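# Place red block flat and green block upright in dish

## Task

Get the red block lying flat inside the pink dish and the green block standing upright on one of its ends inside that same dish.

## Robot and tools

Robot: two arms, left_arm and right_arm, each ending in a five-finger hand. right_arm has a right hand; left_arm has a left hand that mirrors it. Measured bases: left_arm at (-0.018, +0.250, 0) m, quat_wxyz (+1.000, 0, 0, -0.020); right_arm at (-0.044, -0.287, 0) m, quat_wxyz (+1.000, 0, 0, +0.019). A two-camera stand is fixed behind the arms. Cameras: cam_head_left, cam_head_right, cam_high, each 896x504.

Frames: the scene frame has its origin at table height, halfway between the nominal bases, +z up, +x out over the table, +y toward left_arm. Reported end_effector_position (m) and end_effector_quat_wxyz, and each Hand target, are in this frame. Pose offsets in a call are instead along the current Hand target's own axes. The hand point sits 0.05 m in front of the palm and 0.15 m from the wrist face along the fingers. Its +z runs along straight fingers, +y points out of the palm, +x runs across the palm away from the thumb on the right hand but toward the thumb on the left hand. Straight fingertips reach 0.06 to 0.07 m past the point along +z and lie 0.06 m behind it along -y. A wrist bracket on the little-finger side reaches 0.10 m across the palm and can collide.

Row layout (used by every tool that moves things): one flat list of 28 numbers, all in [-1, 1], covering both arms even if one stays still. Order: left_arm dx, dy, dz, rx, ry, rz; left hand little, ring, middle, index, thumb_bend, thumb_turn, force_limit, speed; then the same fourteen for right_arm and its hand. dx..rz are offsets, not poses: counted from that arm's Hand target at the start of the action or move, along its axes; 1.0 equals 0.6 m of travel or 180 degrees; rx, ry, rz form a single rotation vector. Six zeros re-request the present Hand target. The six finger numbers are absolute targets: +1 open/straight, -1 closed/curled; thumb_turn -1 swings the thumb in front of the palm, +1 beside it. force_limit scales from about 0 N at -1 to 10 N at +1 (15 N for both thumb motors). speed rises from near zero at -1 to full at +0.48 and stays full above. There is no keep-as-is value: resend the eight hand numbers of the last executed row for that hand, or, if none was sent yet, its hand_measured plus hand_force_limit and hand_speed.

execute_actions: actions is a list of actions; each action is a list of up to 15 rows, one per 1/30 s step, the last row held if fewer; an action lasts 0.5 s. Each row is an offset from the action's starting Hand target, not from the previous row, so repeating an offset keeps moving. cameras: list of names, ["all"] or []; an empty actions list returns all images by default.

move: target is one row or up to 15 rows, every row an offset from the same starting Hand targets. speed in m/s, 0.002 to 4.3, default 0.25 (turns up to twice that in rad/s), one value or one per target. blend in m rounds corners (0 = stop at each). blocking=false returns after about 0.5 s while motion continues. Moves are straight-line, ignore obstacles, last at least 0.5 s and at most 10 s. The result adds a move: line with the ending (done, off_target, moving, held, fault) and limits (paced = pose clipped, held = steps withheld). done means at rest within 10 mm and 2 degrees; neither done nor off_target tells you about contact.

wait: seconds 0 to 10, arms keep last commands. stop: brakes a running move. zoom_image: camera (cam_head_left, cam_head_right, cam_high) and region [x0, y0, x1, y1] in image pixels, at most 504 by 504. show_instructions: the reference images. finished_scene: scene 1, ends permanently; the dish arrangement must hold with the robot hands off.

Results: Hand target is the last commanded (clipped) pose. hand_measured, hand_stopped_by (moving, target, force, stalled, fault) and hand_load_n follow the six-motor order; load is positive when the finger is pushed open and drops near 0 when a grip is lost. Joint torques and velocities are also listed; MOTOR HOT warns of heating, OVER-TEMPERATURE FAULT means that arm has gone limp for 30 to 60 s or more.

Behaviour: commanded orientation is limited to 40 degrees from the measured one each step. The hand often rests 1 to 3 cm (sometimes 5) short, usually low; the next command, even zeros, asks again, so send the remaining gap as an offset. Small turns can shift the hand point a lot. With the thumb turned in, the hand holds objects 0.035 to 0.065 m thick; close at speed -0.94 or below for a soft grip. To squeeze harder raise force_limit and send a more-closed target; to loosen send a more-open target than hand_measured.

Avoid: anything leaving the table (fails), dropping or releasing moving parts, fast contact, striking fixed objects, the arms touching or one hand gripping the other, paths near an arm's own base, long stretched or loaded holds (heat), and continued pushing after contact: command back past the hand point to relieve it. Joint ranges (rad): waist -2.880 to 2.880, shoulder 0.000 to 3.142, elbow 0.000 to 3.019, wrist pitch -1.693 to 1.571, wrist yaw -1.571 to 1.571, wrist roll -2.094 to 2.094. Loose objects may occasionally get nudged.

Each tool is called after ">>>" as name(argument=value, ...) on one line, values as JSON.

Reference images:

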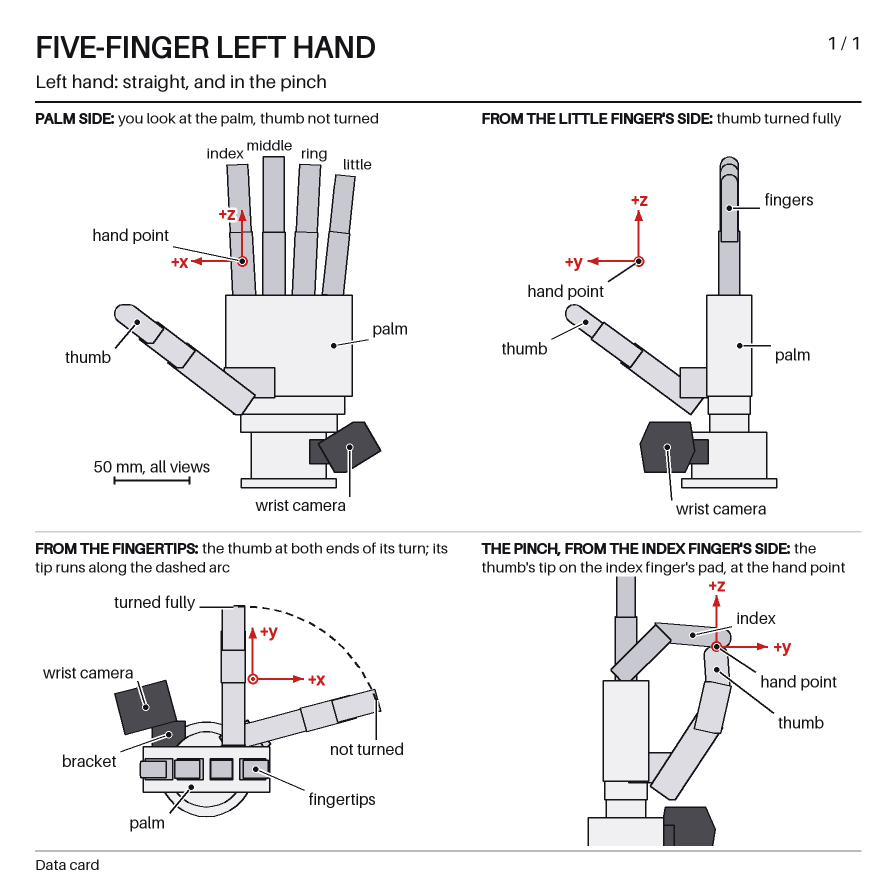

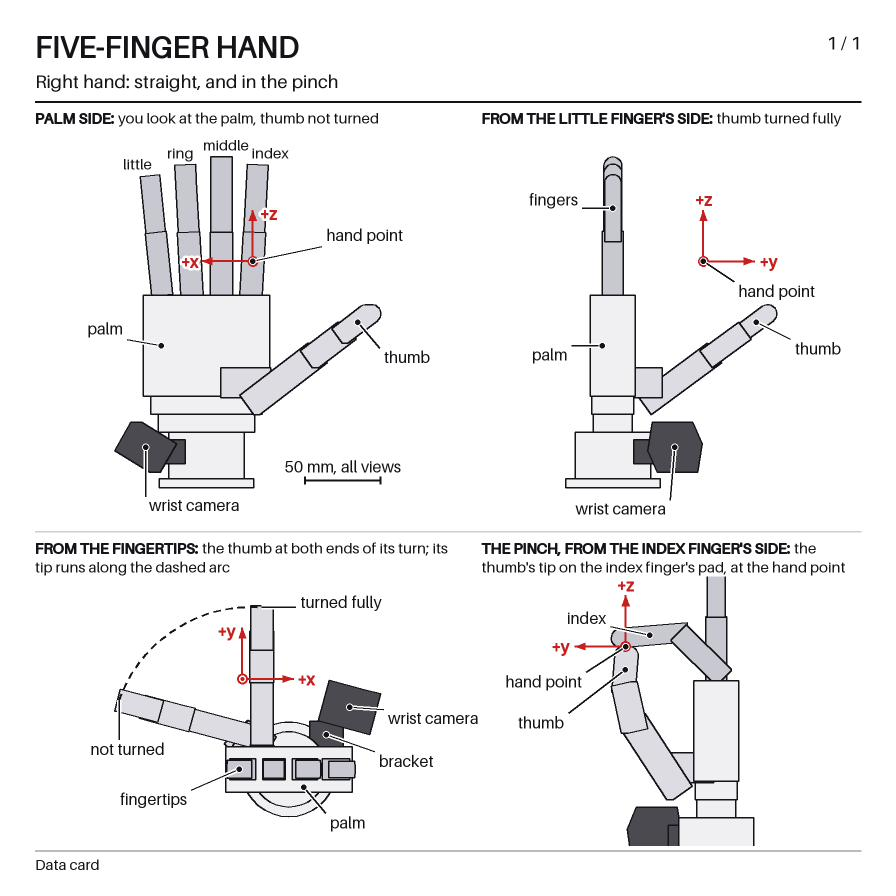

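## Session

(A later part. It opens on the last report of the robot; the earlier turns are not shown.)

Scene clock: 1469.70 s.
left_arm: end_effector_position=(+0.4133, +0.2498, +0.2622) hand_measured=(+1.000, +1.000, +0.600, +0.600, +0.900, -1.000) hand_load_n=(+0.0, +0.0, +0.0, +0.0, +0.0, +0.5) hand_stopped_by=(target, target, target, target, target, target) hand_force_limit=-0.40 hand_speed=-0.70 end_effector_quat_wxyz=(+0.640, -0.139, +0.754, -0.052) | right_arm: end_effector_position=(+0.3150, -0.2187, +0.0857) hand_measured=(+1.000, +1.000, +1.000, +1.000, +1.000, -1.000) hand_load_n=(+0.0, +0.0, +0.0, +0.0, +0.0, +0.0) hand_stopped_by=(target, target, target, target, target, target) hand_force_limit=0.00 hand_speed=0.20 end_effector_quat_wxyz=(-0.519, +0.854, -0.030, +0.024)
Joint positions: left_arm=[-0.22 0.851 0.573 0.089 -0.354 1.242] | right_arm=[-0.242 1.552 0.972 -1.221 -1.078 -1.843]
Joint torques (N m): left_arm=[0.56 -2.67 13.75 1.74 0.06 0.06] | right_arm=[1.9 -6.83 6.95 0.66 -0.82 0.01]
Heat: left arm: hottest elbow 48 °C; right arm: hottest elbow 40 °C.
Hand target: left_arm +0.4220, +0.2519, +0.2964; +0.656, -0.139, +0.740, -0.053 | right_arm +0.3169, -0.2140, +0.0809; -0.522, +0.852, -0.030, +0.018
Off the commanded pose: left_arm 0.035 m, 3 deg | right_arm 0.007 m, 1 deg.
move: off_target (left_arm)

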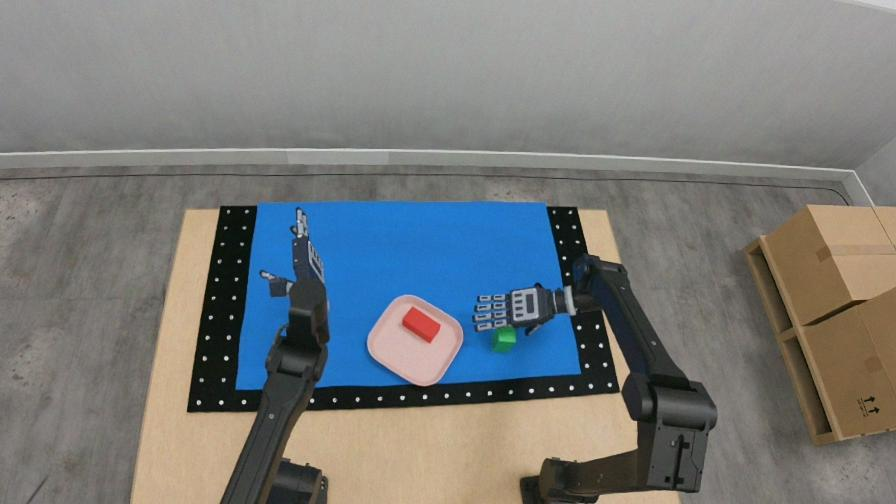

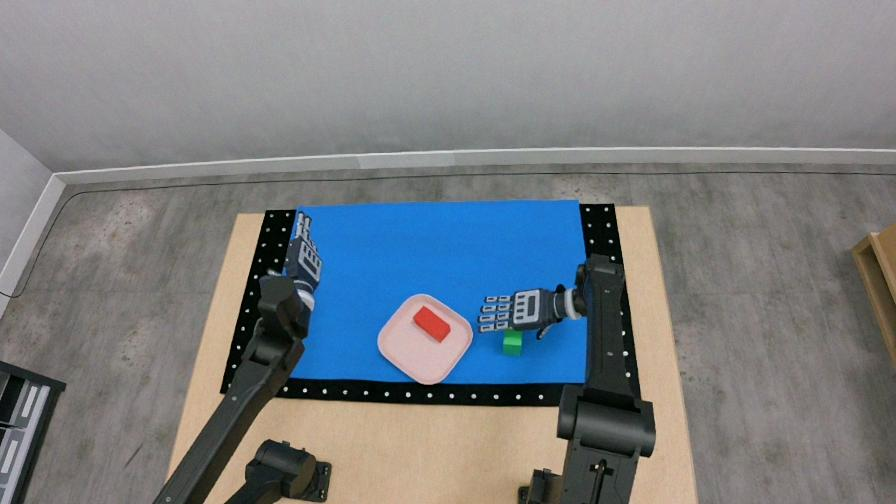

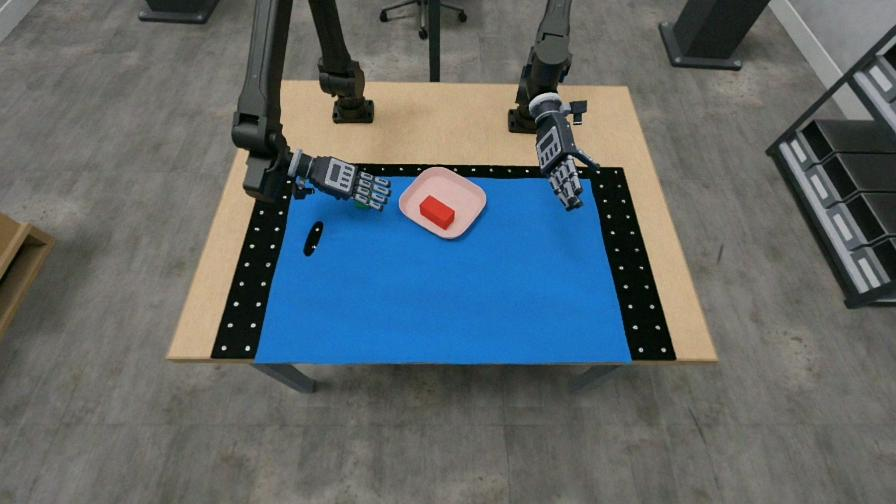

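>>> move(target=[0, 0, 0, 0, 0, 0, 1, 1, 0.6, 0.6, 0.9, -1, -0.4, -0.7, -0.03, 0.0262, 0.011, 0, 0, 0, 1, 1, 1, 1, 1, -1, 0, 0.2], speed=0.08, cameras=["all"])

>>> zoom_image(camera="cam_high", region=[310, 130, 410, 230])

>>> zoom_image(camera="cam_head_right", region=[460, 280, 580, 400])

Scene clock: 1508.17 s.
left_arm: end_effector_position=(+0.4133, +0.2498, +0.2622) hand_measured=(+1.000, +1.000, +0.600, +0.600, +0.900, -1.000) hand_load_n=(+0.0, +0.0, +0.5, +0.0, +0.0, +0.5) hand_stopped_by=(target, target, target, target, target, target) hand_force_limit=-0.40 hand_speed=-0.70 end_effector_quat_wxyz=(+0.640, -0.139, +0.754, -0.052) | right_arm: end_effector_position=(+0.2999, -0.2156, +0.0694) hand_measured=(+1.000, +1.000, +1.000, +1.000, +1.000, -1.000) hand_load_n=(+0.0, +0.0, +0.0, +0.0, +0.0, +0.0) hand_stopped_by=(target, target, target, target, target, target) hand_force_limit=0.00 hand_speed=0.20 end_effector_quat_wxyz=(-0.520, +0.853, -0.034, +0.017)
Joint positions: left_arm=[-0.22 0.851 0.573 0.089 -0.354 1.242] | right_arm=[-0.242 1.552 0.916 -1.181 -1.078 -1.843]
Joint torques (N m): left_arm=[0.44 -2.43 13.7 1.74 0.01 0.03] | right_arm=[1.2 -7.18 5.64 0.66 -0.73 -0.19]
Heat: left arm: hottest elbow 48 °C; right arm: hottest elbow 39 °C.
Hand target: left_arm +0.4220, +0.2519, +0.2964; +0.656, -0.139, +0.740, -0.053 | right_arm +0.2989, -0.2140, +0.0639; -0.522, +0.852, -0.030, +0.018
Off the commanded pose: left_arm 0.035 m, 3 deg | right_arm 0.006 m, 1 deg.
move: off_target (left_arm)

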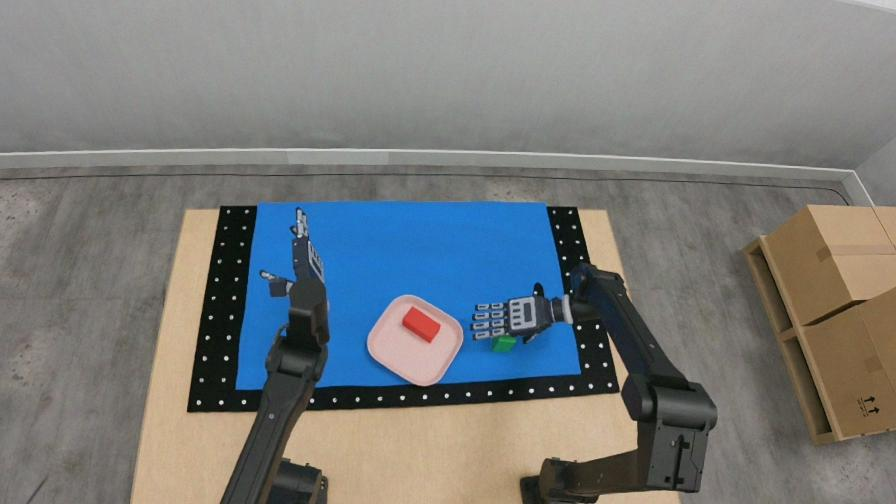

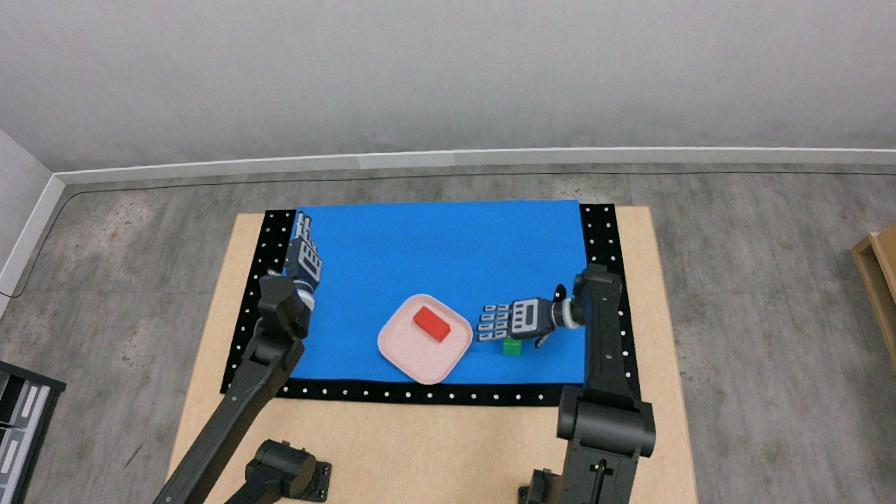

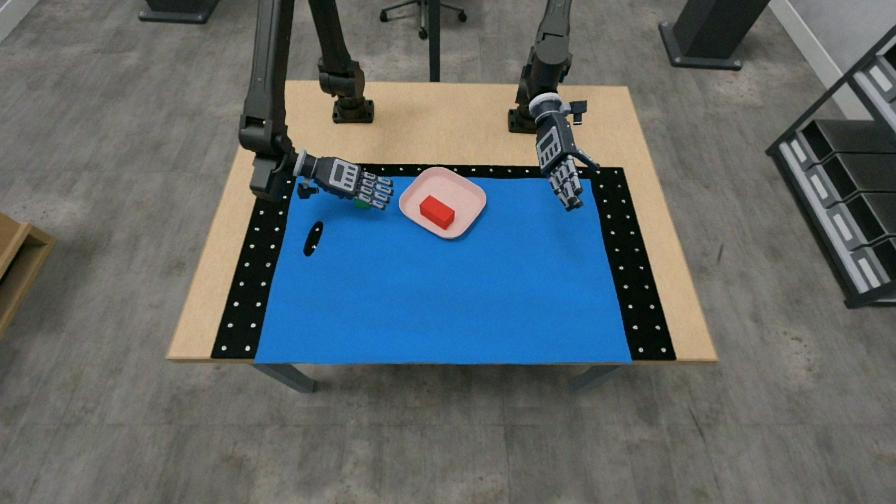

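Scaled by 5.040.

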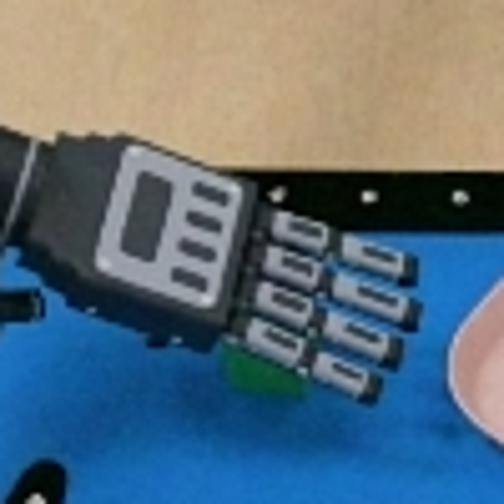

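Scaled by 4.200.

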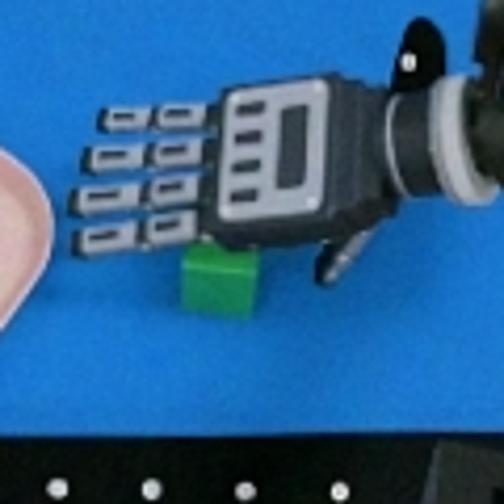

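>>> move(target=[0, 0, 0, 0, 0, 0, 1, 1, 0.6, 0.6, 0.9, -1, -0.4, -0.7, 0, 0, 0, 0, 0, 0, 1, 1, 0.45, 0.45, 0.4, -1, -0.4, -0.6], speed=0.08, cameras=["all"])

>>> zoom_image(camera="cam_head_right", region=[460, 280, 580, 400])

>>> zoom_image(camera="cam_high", region=[310, 130, 410, 230])

Scene clock: 1523.23 s.
left_arm: end_effector_position=(+0.4133, +0.2498, +0.2622) hand_measured=(+1.000, +1.000, +0.600, +0.600, +0.900, -1.000) hand_load_n=(+0.0, +0.0, +0.0, +0.0, +0.0, +0.5) hand_stopped_by=(target, target, target, target, target, target) hand_force_limit=-0.40 hand_speed=-0.70 end_effector_quat_wxyz=(+0.640, -0.139, +0.754, -0.052) | right_arm: end_effector_position=(+0.2999, -0.2156, +0.0694) hand_measured=(+1.000, +1.000, +0.450, +0.450, +0.400, -1.000) hand_load_n=(+0.0, +0.0, +0.0, +0.0, +0.5, +0.0) hand_stopped_by=(target, target, target, target, target, target) hand_force_limit=-0.40 hand_speed=-0.60 end_effector_quat_wxyz=(-0.520, +0.853, -0.034, +0.017)
Joint positions: left_arm=[-0.22 0.851 0.573 0.089 -0.354 1.242] | right_arm=[-0.242 1.552 0.916 -1.181 -1.078 -1.843]
Joint torques (N m): left_arm=[0.67 -2.49 13.68 1.69 0.04 0.06] | right_arm=[1.14 -7.18 5.64 0.65 -0.73 -0.19]
Heat: left arm: hottest elbow 48 °C; right arm: hottest elbow 38 °C.
Hand target: left_arm +0.4220, +0.2519, +0.2964; +0.656, -0.139, +0.740, -0.053 | right_arm +0.2989, -0.2140, +0.0639; -0.522, +0.852, -0.030, +0.018
Off the commanded pose: left_arm 0.035 m, 3 deg | right_arm 0.006 m, 1 deg.
move: off_target (left_arm)

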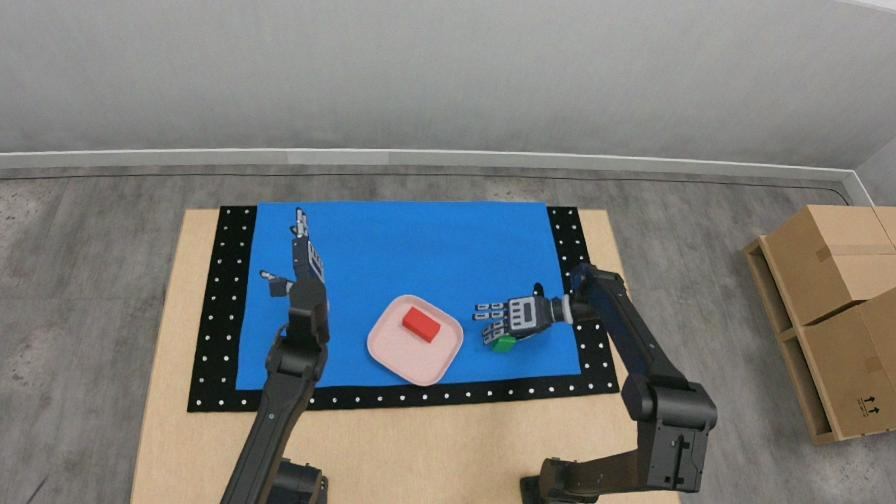

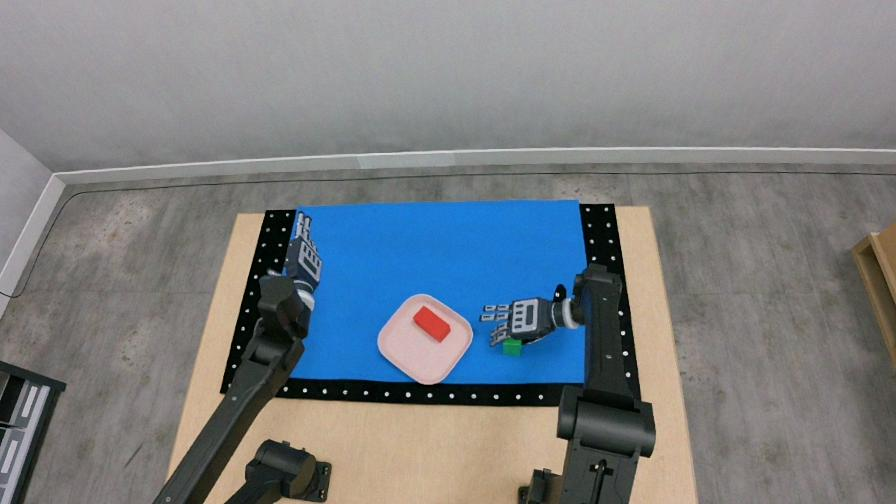

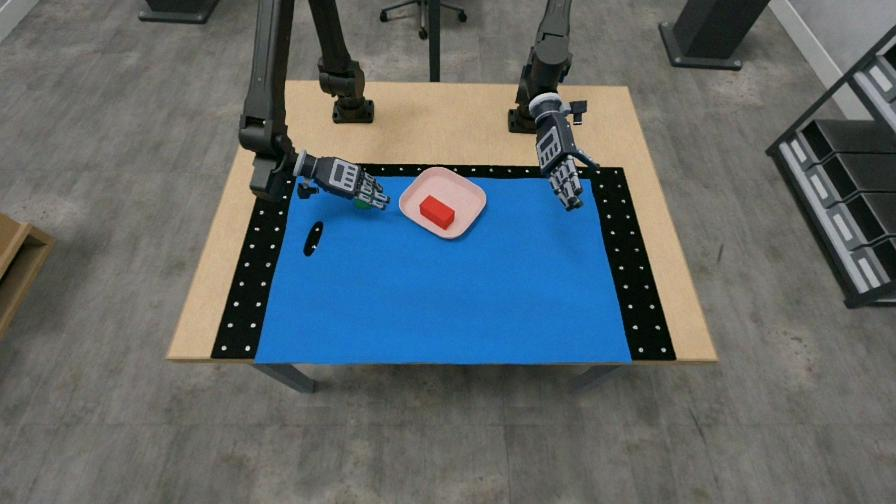

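Scaled by 4.200.

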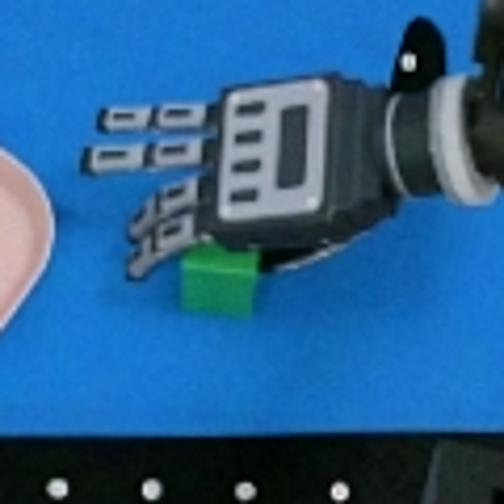

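Scaled by 5.040.

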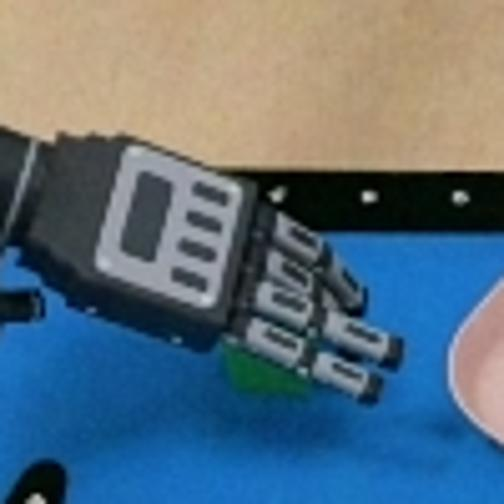

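>>> move(target=[0, 0, 0, 0, 0, 0, 1, 1, 0.6, 0.6, 0.9, -1, -0.4, -0.7, 0, 0, 0, 0, 0, 0, 1, 1, -0.4, -0.4, 0.0, -1, -0.4, -0.9], speed=0.08, cameras=["all"])

>>> zoom_image(camera="cam_head_right", region=[460, 280, 580, 400])

>>> zoom_image(camera="cam_high", region=[310, 130, 410, 230])

Scene clock: 1535.63 s.
left_arm: end_effector_position=(+0.4133, +0.2498, +0.2622) hand_measured=(+1.000, +1.000, +0.600, +0.600, +0.900, -1.000) hand_load_n=(+0.0, +0.0, +0.0, +0.0, +0.0, +0.5) hand_stopped_by=(target, target, target, target, target, target) hand_force_limit=-0.40 hand_speed=-0.70 end_effector_quat_wxyz=(+0.640, -0.139, +0.754, -0.052) | right_arm: end_effector_position=(+0.3002, -0.2157, +0.0698) hand_measured=(+1.000, +1.000, +0.218, +0.192, +0.324, -1.000) hand_load_n=(+0.0, -0.5, +1.5, +4.5, +12.5, +0.0) hand_stopped_by=(target, target, force, force, force, target) hand_force_limit=-0.40 hand_speed=-0.90 end_effector_quat_wxyz=(-0.521, +0.853, -0.035, +0.018)
Joint positions: left_arm=[-0.22 0.851 0.573 0.089 -0.354 1.242] | right_arm=[-0.244 1.552 0.916 -1.181 -1.081 -1.843]
Joint torques (N m): left_arm=[0.85 -2.32 13.85 1.69 0.03 0.06] | right_arm=[1.14 -7.18 5.64 0.65 -0.62 -0.19]
Heat: left arm: hottest elbow 49 °C; right arm: hottest elbow 37 °C.
Hand target: left_arm +0.4220, +0.2519, +0.2964; +0.656, -0.139, +0.740, -0.053 | right_arm +0.2989, -0.2140, +0.0639; -0.522, +0.852, -0.030, +0.018
Off the commanded pose: left_arm 0.035 m, 3 deg | right_arm 0.006 m, 1 deg.
move: off_target (left_arm)

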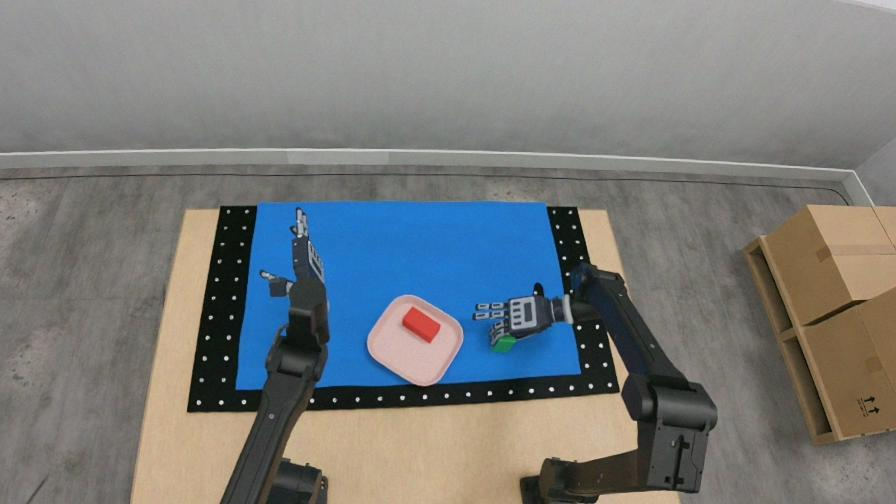

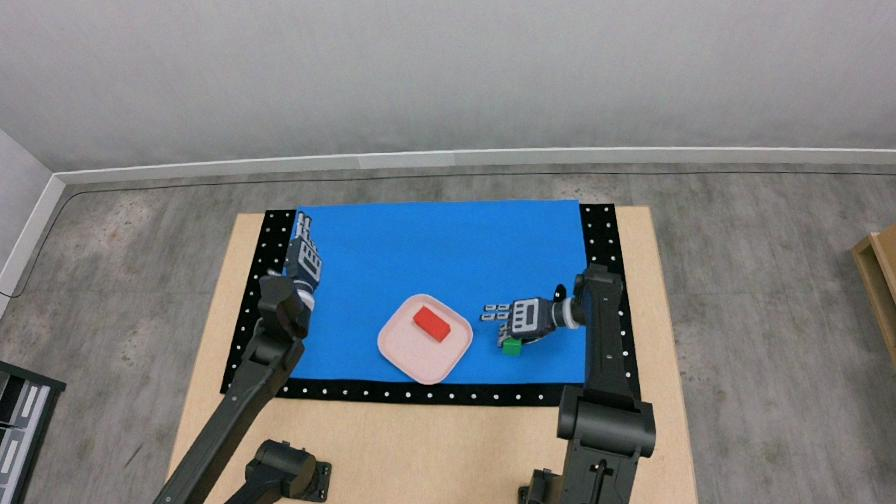

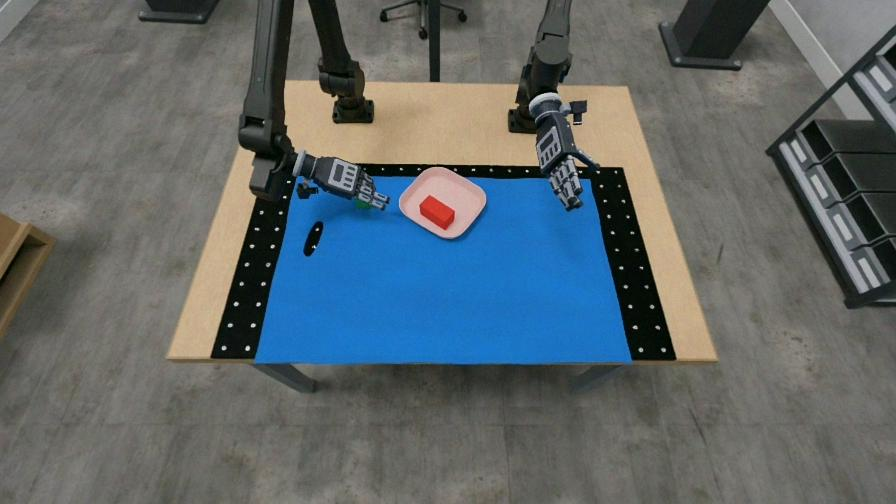

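Scaled by 4.200.

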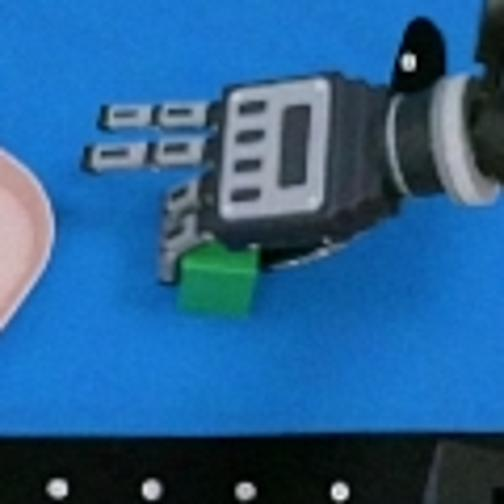

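Scaled by 5.040.

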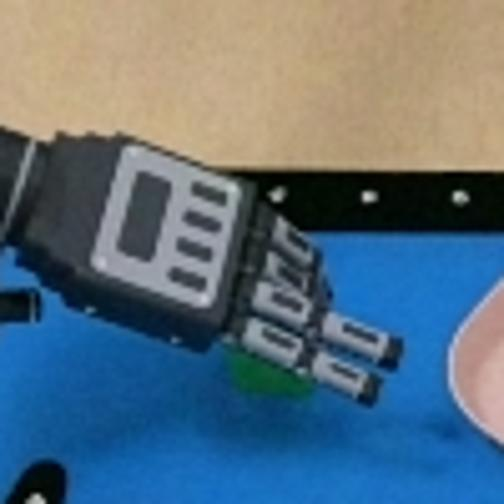

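>>> move(target=[[0, 0, 0, 0, 0, 0, 1, 1, 0.6, 0.6, 0.9, -1, -0.4, -0.7, 0, 0, 0, 0, 0, 0, 1, 1, -0.5, -0.4, 0.0, -1, -0.4, -0.9], [0, 0, 0, 0, 0, 0, 1, 1, 0.6, 0.6, 0.9, -1, -0.4, -0.7, 0, -0.178, -0.091, 0, 0, 0, 1, 1, -0.5, -0.4, 0.0, -1, -0.4, -0.9]], speed=0.1, cameras=["all"])

>>> zoom_image(camera="cam_head_right", region=[440, 260, 580, 400])

>>> zoom_image(camera="cam_high", region=[310, 110, 500, 250])

Scene clock: 1557.07 s.
left_arm: end_effector_position=(+0.4133, +0.2498, +0.2622) hand_measured=(+1.000, +1.000, +0.600, +0.600, +0.900, -1.000) hand_load_n=(+0.0, +0.0, +0.0, +0.0, -0.5, +0.0) hand_stopped_by=(target, target, target, target, target, target) hand_force_limit=-0.40 hand_speed=-0.70 end_effector_quat_wxyz=(+0.640, -0.139, +0.754, -0.052) | right_arm: end_effector_position=(+0.2822, -0.2125, +0.1605) hand_measured=(+1.000, +1.000, +0.192, +0.192, +0.324, -1.000) hand_load_n=(-0.5, +0.0, +4.0, +3.0, +14.5, +1.0) hand_stopped_by=(target, target, force, force, force, target) hand_force_limit=-0.40 hand_speed=-0.90 end_effector_quat_wxyz=(-0.525, +0.850, -0.048, -0.005)
Joint positions: left_arm=[-0.22 0.851 0.573 0.089 -0.354 1.242] | right_arm=[-0.246 1.417 1.027 -1.49 -1.081 -1.852]
Joint torques (N m): left_arm=[0.56 -2.26 13.71 1.69 0.01 0.04] | right_arm=[1.14 -8 12.29 -0.69 -0.58 -0.17]
Heat: left arm: hottest elbow 49 °C; right arm: hottest elbow 37 °C.
Hand target: left_arm +0.4220, +0.2519, +0.2964; +0.656, -0.139, +0.740, -0.053 | right_arm +0.2989, -0.2142, +0.1839; -0.522, +0.852, -0.030, +0.018
Off the commanded pose: left_arm 0.035 m, 3 deg | right_arm 0.029 m, 3 deg.
move: off_target (left_arm, right_arm)

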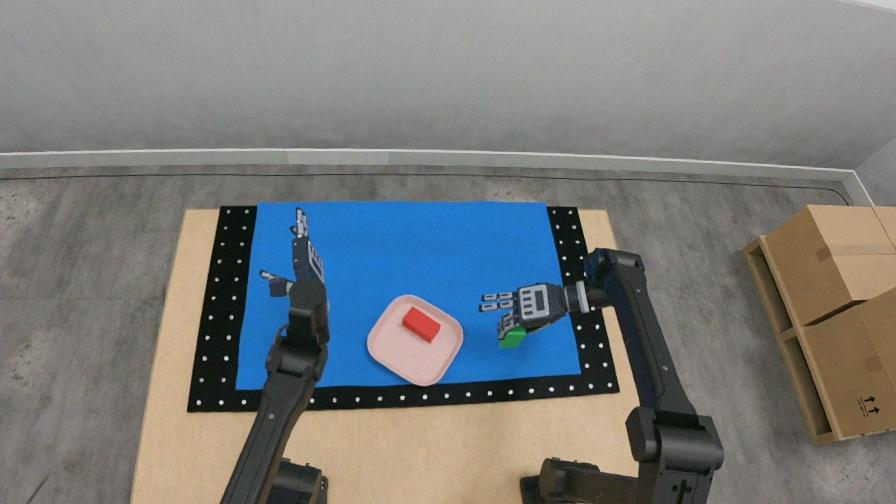

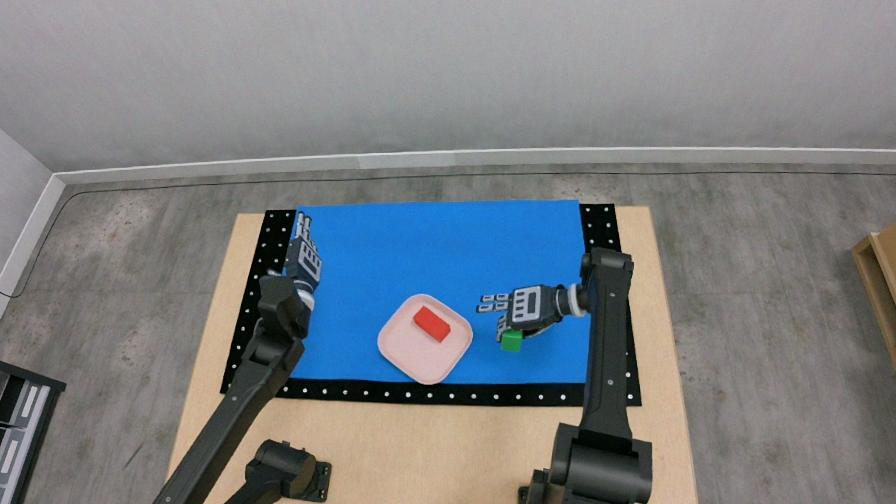

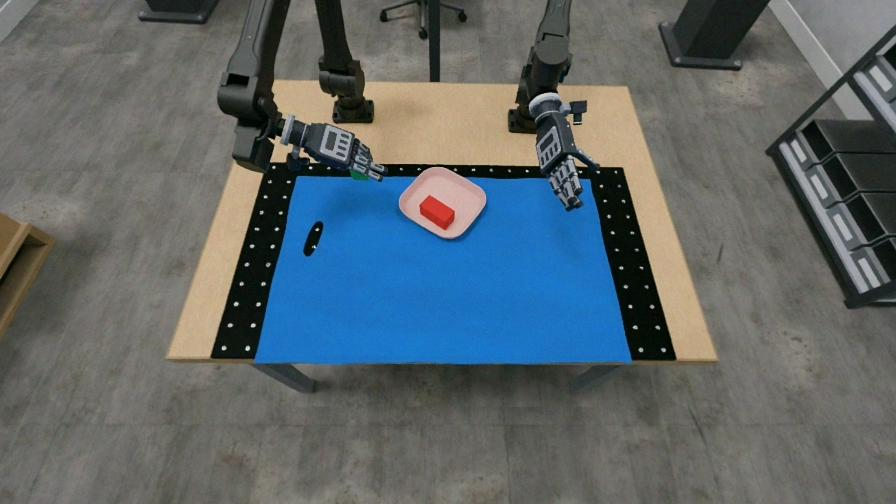

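Scaled by 3.600.

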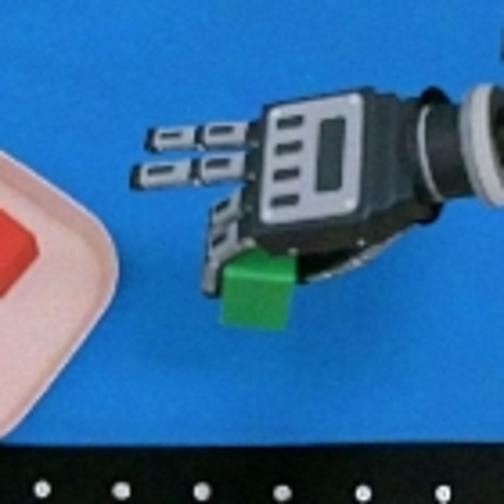

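Scaled by 2.653.

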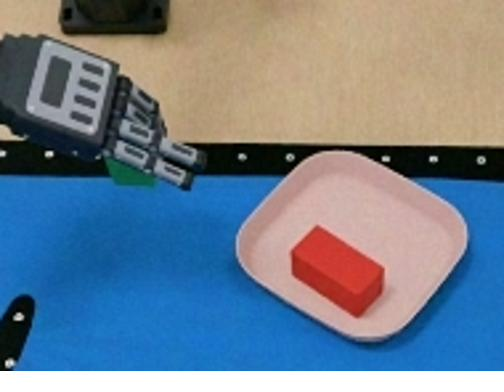

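>>> move(target=[-0.055, 0.191, 0.021, 0, 0, 0, 1, 1, 0.6, 0.6, 0.9, -1, -0.4, -0.7, -0.0502, -0.1578, 0.3248, 0, 0, 0, 1, 1, -0.5, -0.4, 0.0, -1, -0.4, -0.9], speed=0.12, cameras=["all"])

>>> zoom_image(camera="cam_head_right", region=[360, 260, 540, 400])

>>> zoom_image(camera="cam_high", region=[370, 110, 510, 250])

>>> zoom_image(camera="cam_head_left", region=[350, 260, 530, 400])

Scene clock: 1590.67 s.
left_arm: end_effector_position=(+0.4124, +0.3680, +0.2662) hand_measured=(+1.000, +1.000, +0.600, +0.600, +0.900, -1.000) hand_load_n=(+0.0, +0.0, +0.0, +0.0, +0.0, +0.0) hand_stopped_by=(target, target, target, target, target, target) hand_force_limit=-0.40 hand_speed=-0.70 end_effector_quat_wxyz=(+0.640, -0.149, +0.752, -0.057) | right_arm: end_effector_position=(+0.2862, +0.0006, +0.1726) hand_measured=(+1.000, +1.000, +0.192, +0.192, +0.324, -1.000) hand_load_n=(+0.0, +0.0, +4.0, +3.0, +14.5, +1.0) hand_stopped_by=(target, target, force, force, force, target) hand_force_limit=-0.40 hand_speed=-0.90 end_effector_quat_wxyz=(-0.516, +0.856, -0.030, +0.011)
Joint positions: left_arm=[0.235 0.83 0.573 0.081 0.087 1.303] | right_arm=[0.345 1.281 0.909 -0.52 -0.926 -0.768]
Joint torques (N m): left_arm=[0.44 -1.26 13.38 2.14 0.13 0.03] | right_arm=[2.02 -8 8.25 2.4 -0.34 0.13]
Heat: left arm: hottest elbow 49 °C; right arm: hottest elbow 42 °C.
Hand target: left_arm +0.4222, +0.3718, +0.2965; +0.656, -0.139, +0.740, -0.053 | right_arm +0.2838, +0.0039, +0.1798; -0.522, +0.852, -0.030, +0.018
Off the commanded pose: left_arm 0.032 m, 3 deg | right_arm 0.008 m, 1 deg.
move: off_target (left_arm)

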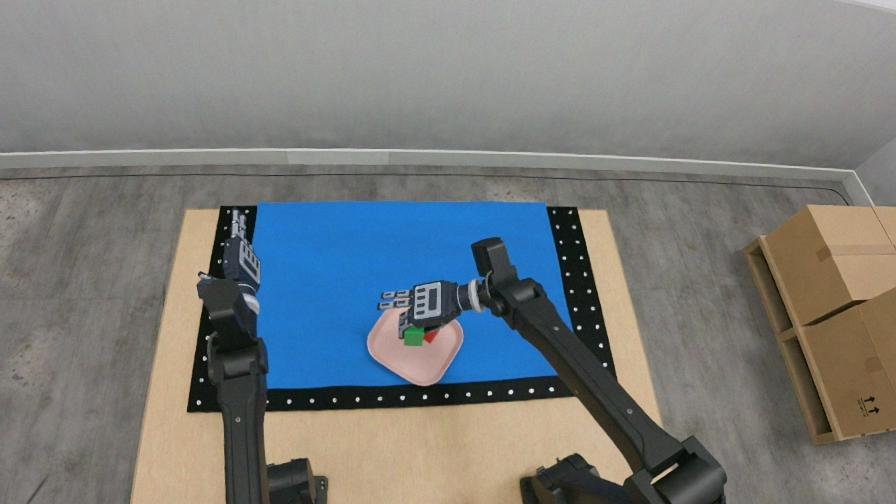

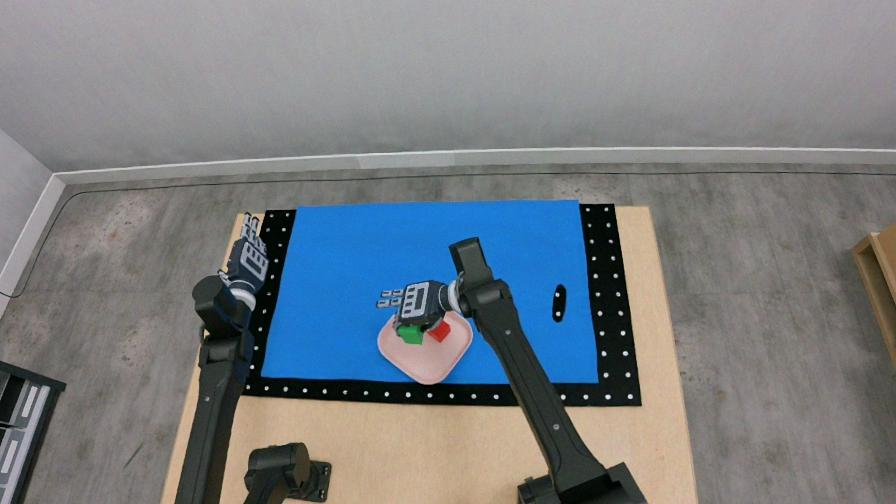

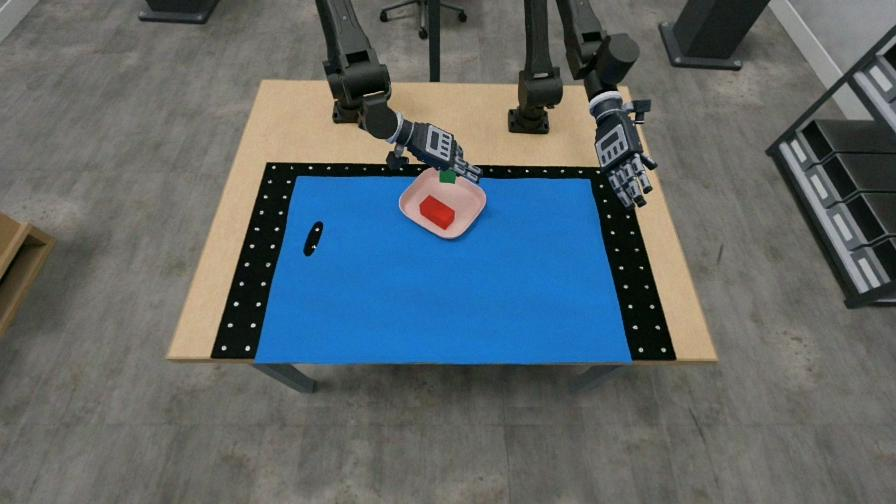

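Scaled by 2.800.

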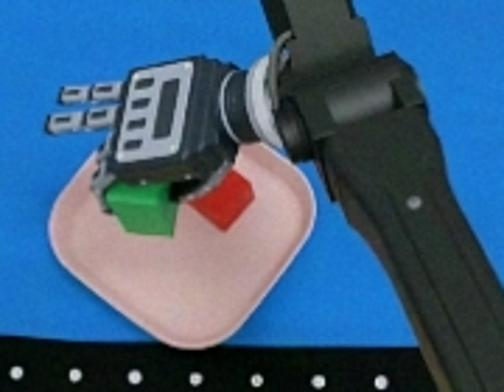

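Scaled by 3.600.

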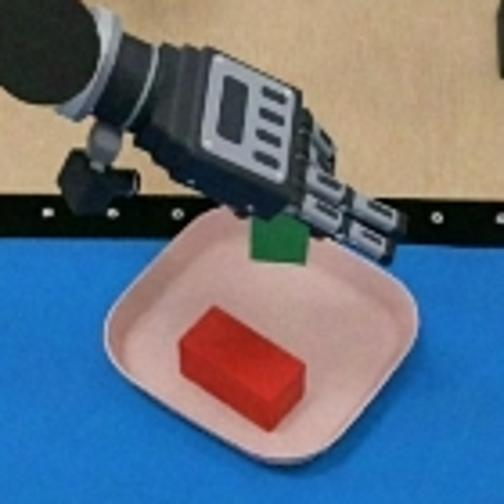

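Scaled by 2.800.

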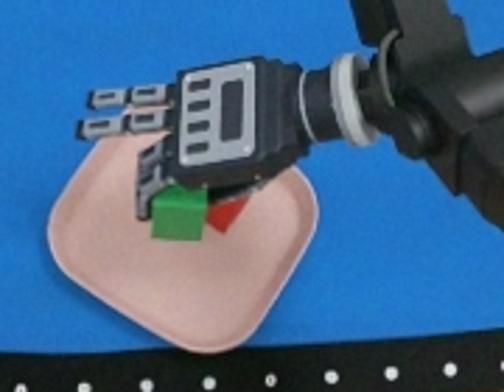

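>>> move(target=[0, 0, 0, 0, 0, 0, 1, 1, 0.6, 0.6, 0.9, -1, -0.4, -0.7, -0.0325, 0.0922, 0.0575, 0, 0, 0, 1, 1, -0.5, -0.4, 0.0, -1, -0.4, -0.9], speed=0.1, cameras=["all"])

>>> zoom_image(camera="cam_head_right", region=[370, 290, 490, 400])

>>> zoom_image(camera="cam_high", region=[390, 130, 510, 250])

>>> zoom_image(camera="cam_head_left", region=[360, 290, 480, 400])

Scene clock: 1616.40 s.
left_arm: end_effector_position=(+0.4124, +0.3680, +0.2662) hand_measured=(+1.000, +1.000, +0.600, +0.600, +0.900, -1.000) hand_load_n=(+0.0, +0.0, +0.0, +0.0, +0.0, +0.5) hand_stopped_by=(target, target, target, target, target, target) hand_force_limit=-0.40 hand_speed=-0.70 end_effector_quat_wxyz=(+0.640, -0.149, +0.752, -0.057) | right_arm: end_effector_position=(+0.2689, +0.0045, +0.1200) hand_measured=(+1.000, +1.000, +0.192, +0.192, +0.324, -1.000) hand_load_n=(+0.0, +0.0, +4.0, +3.5, +14.5, +1.0) hand_stopped_by=(target, target, force, force, force, target) hand_force_limit=-0.40 hand_speed=-0.90 end_effector_quat_wxyz=(-0.521, +0.853, -0.027, +0.026)
Joint positions: left_arm=[0.235 0.83 0.573 0.081 0.087 1.303] | right_arm=[0.374 1.291 0.752 -0.286 -0.9 -0.722]
Joint torques (N m): left_arm=[0.62 -1.49 13.37 2.15 0.13 0.04] | right_arm=[2.26 -5.07 7.72 2.54 -0.31 0.13]
Heat: left arm: hottest elbow 49 °C; right arm: hottest elbow 41 °C.
Hand target: left_arm +0.4222, +0.3718, +0.2965; +0.656, -0.139, +0.740, -0.053 | right_arm +0.2647, +0.0109, +0.1149; -0.522, +0.852, -0.030, +0.018
Off the commanded pose: left_arm 0.032 m, 3 deg | right_arm 0.009 m, 1 deg.
move: off_target (left_arm)

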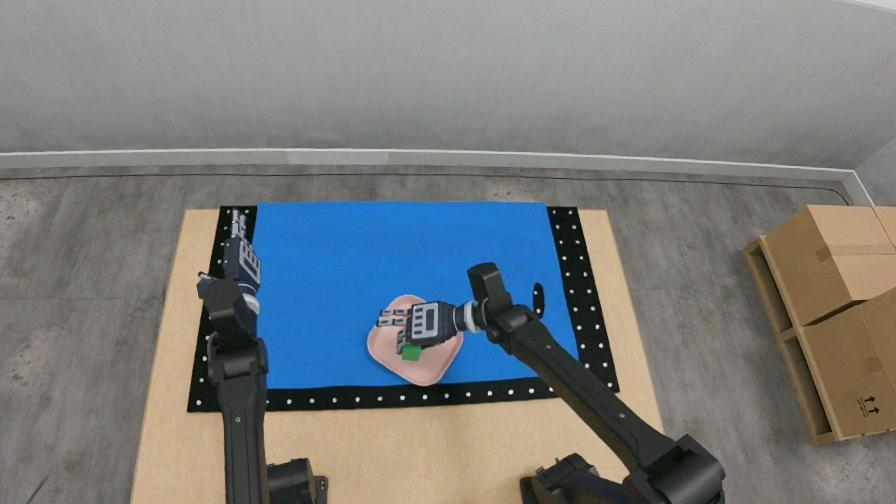

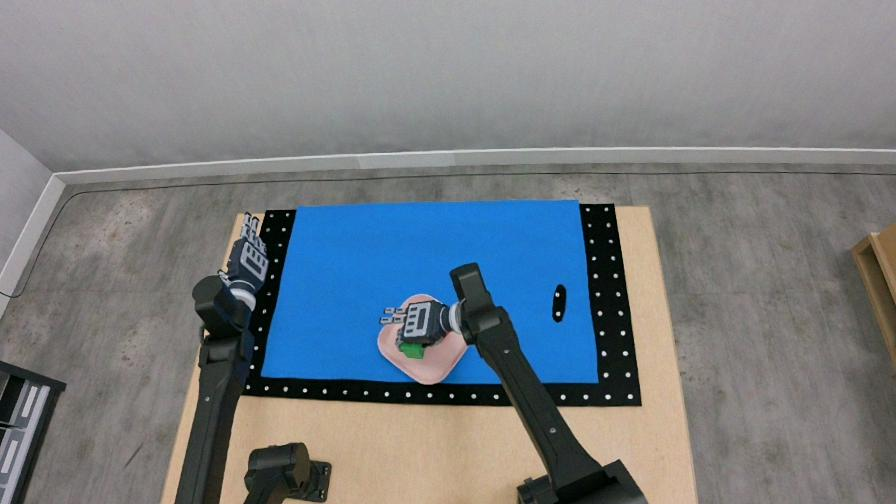

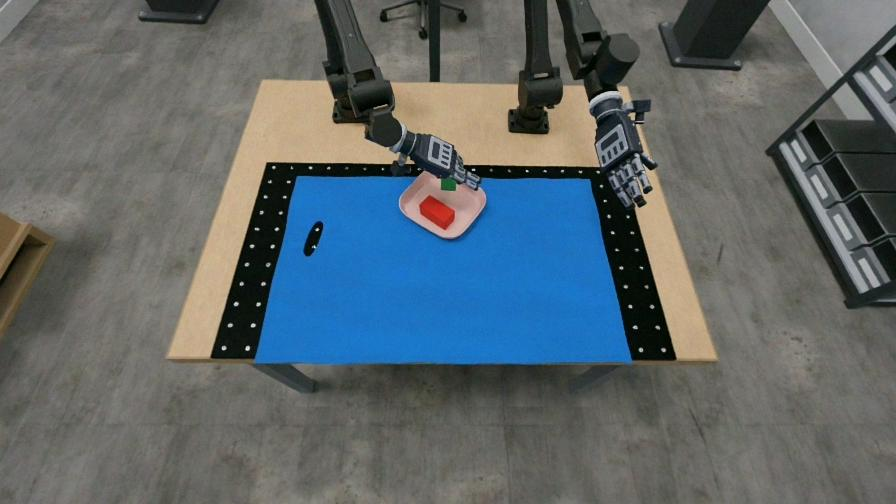

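Scaled by 4.200.

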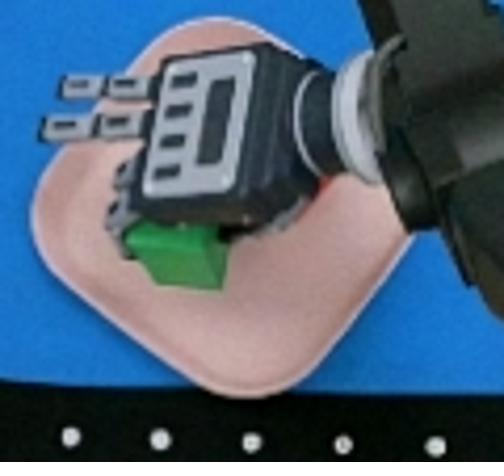

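Scaled by 4.200.

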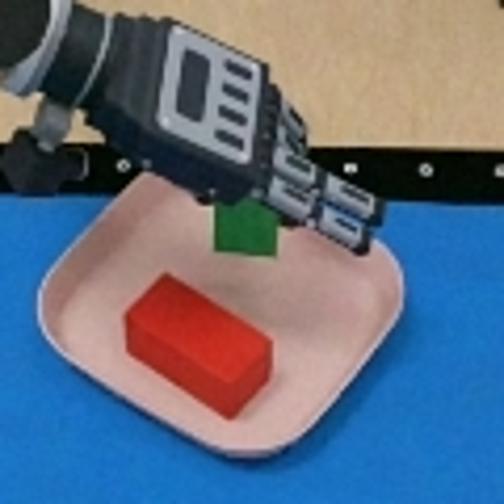

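Scaled by 4.200.

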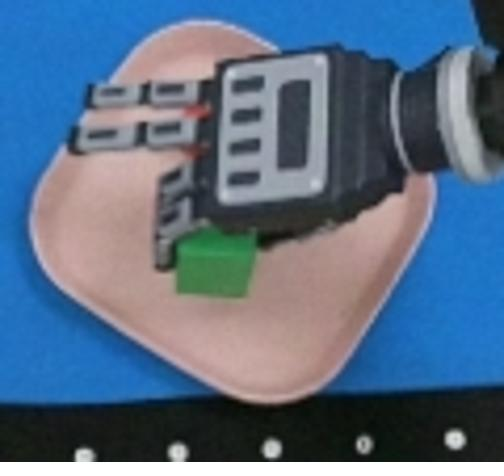

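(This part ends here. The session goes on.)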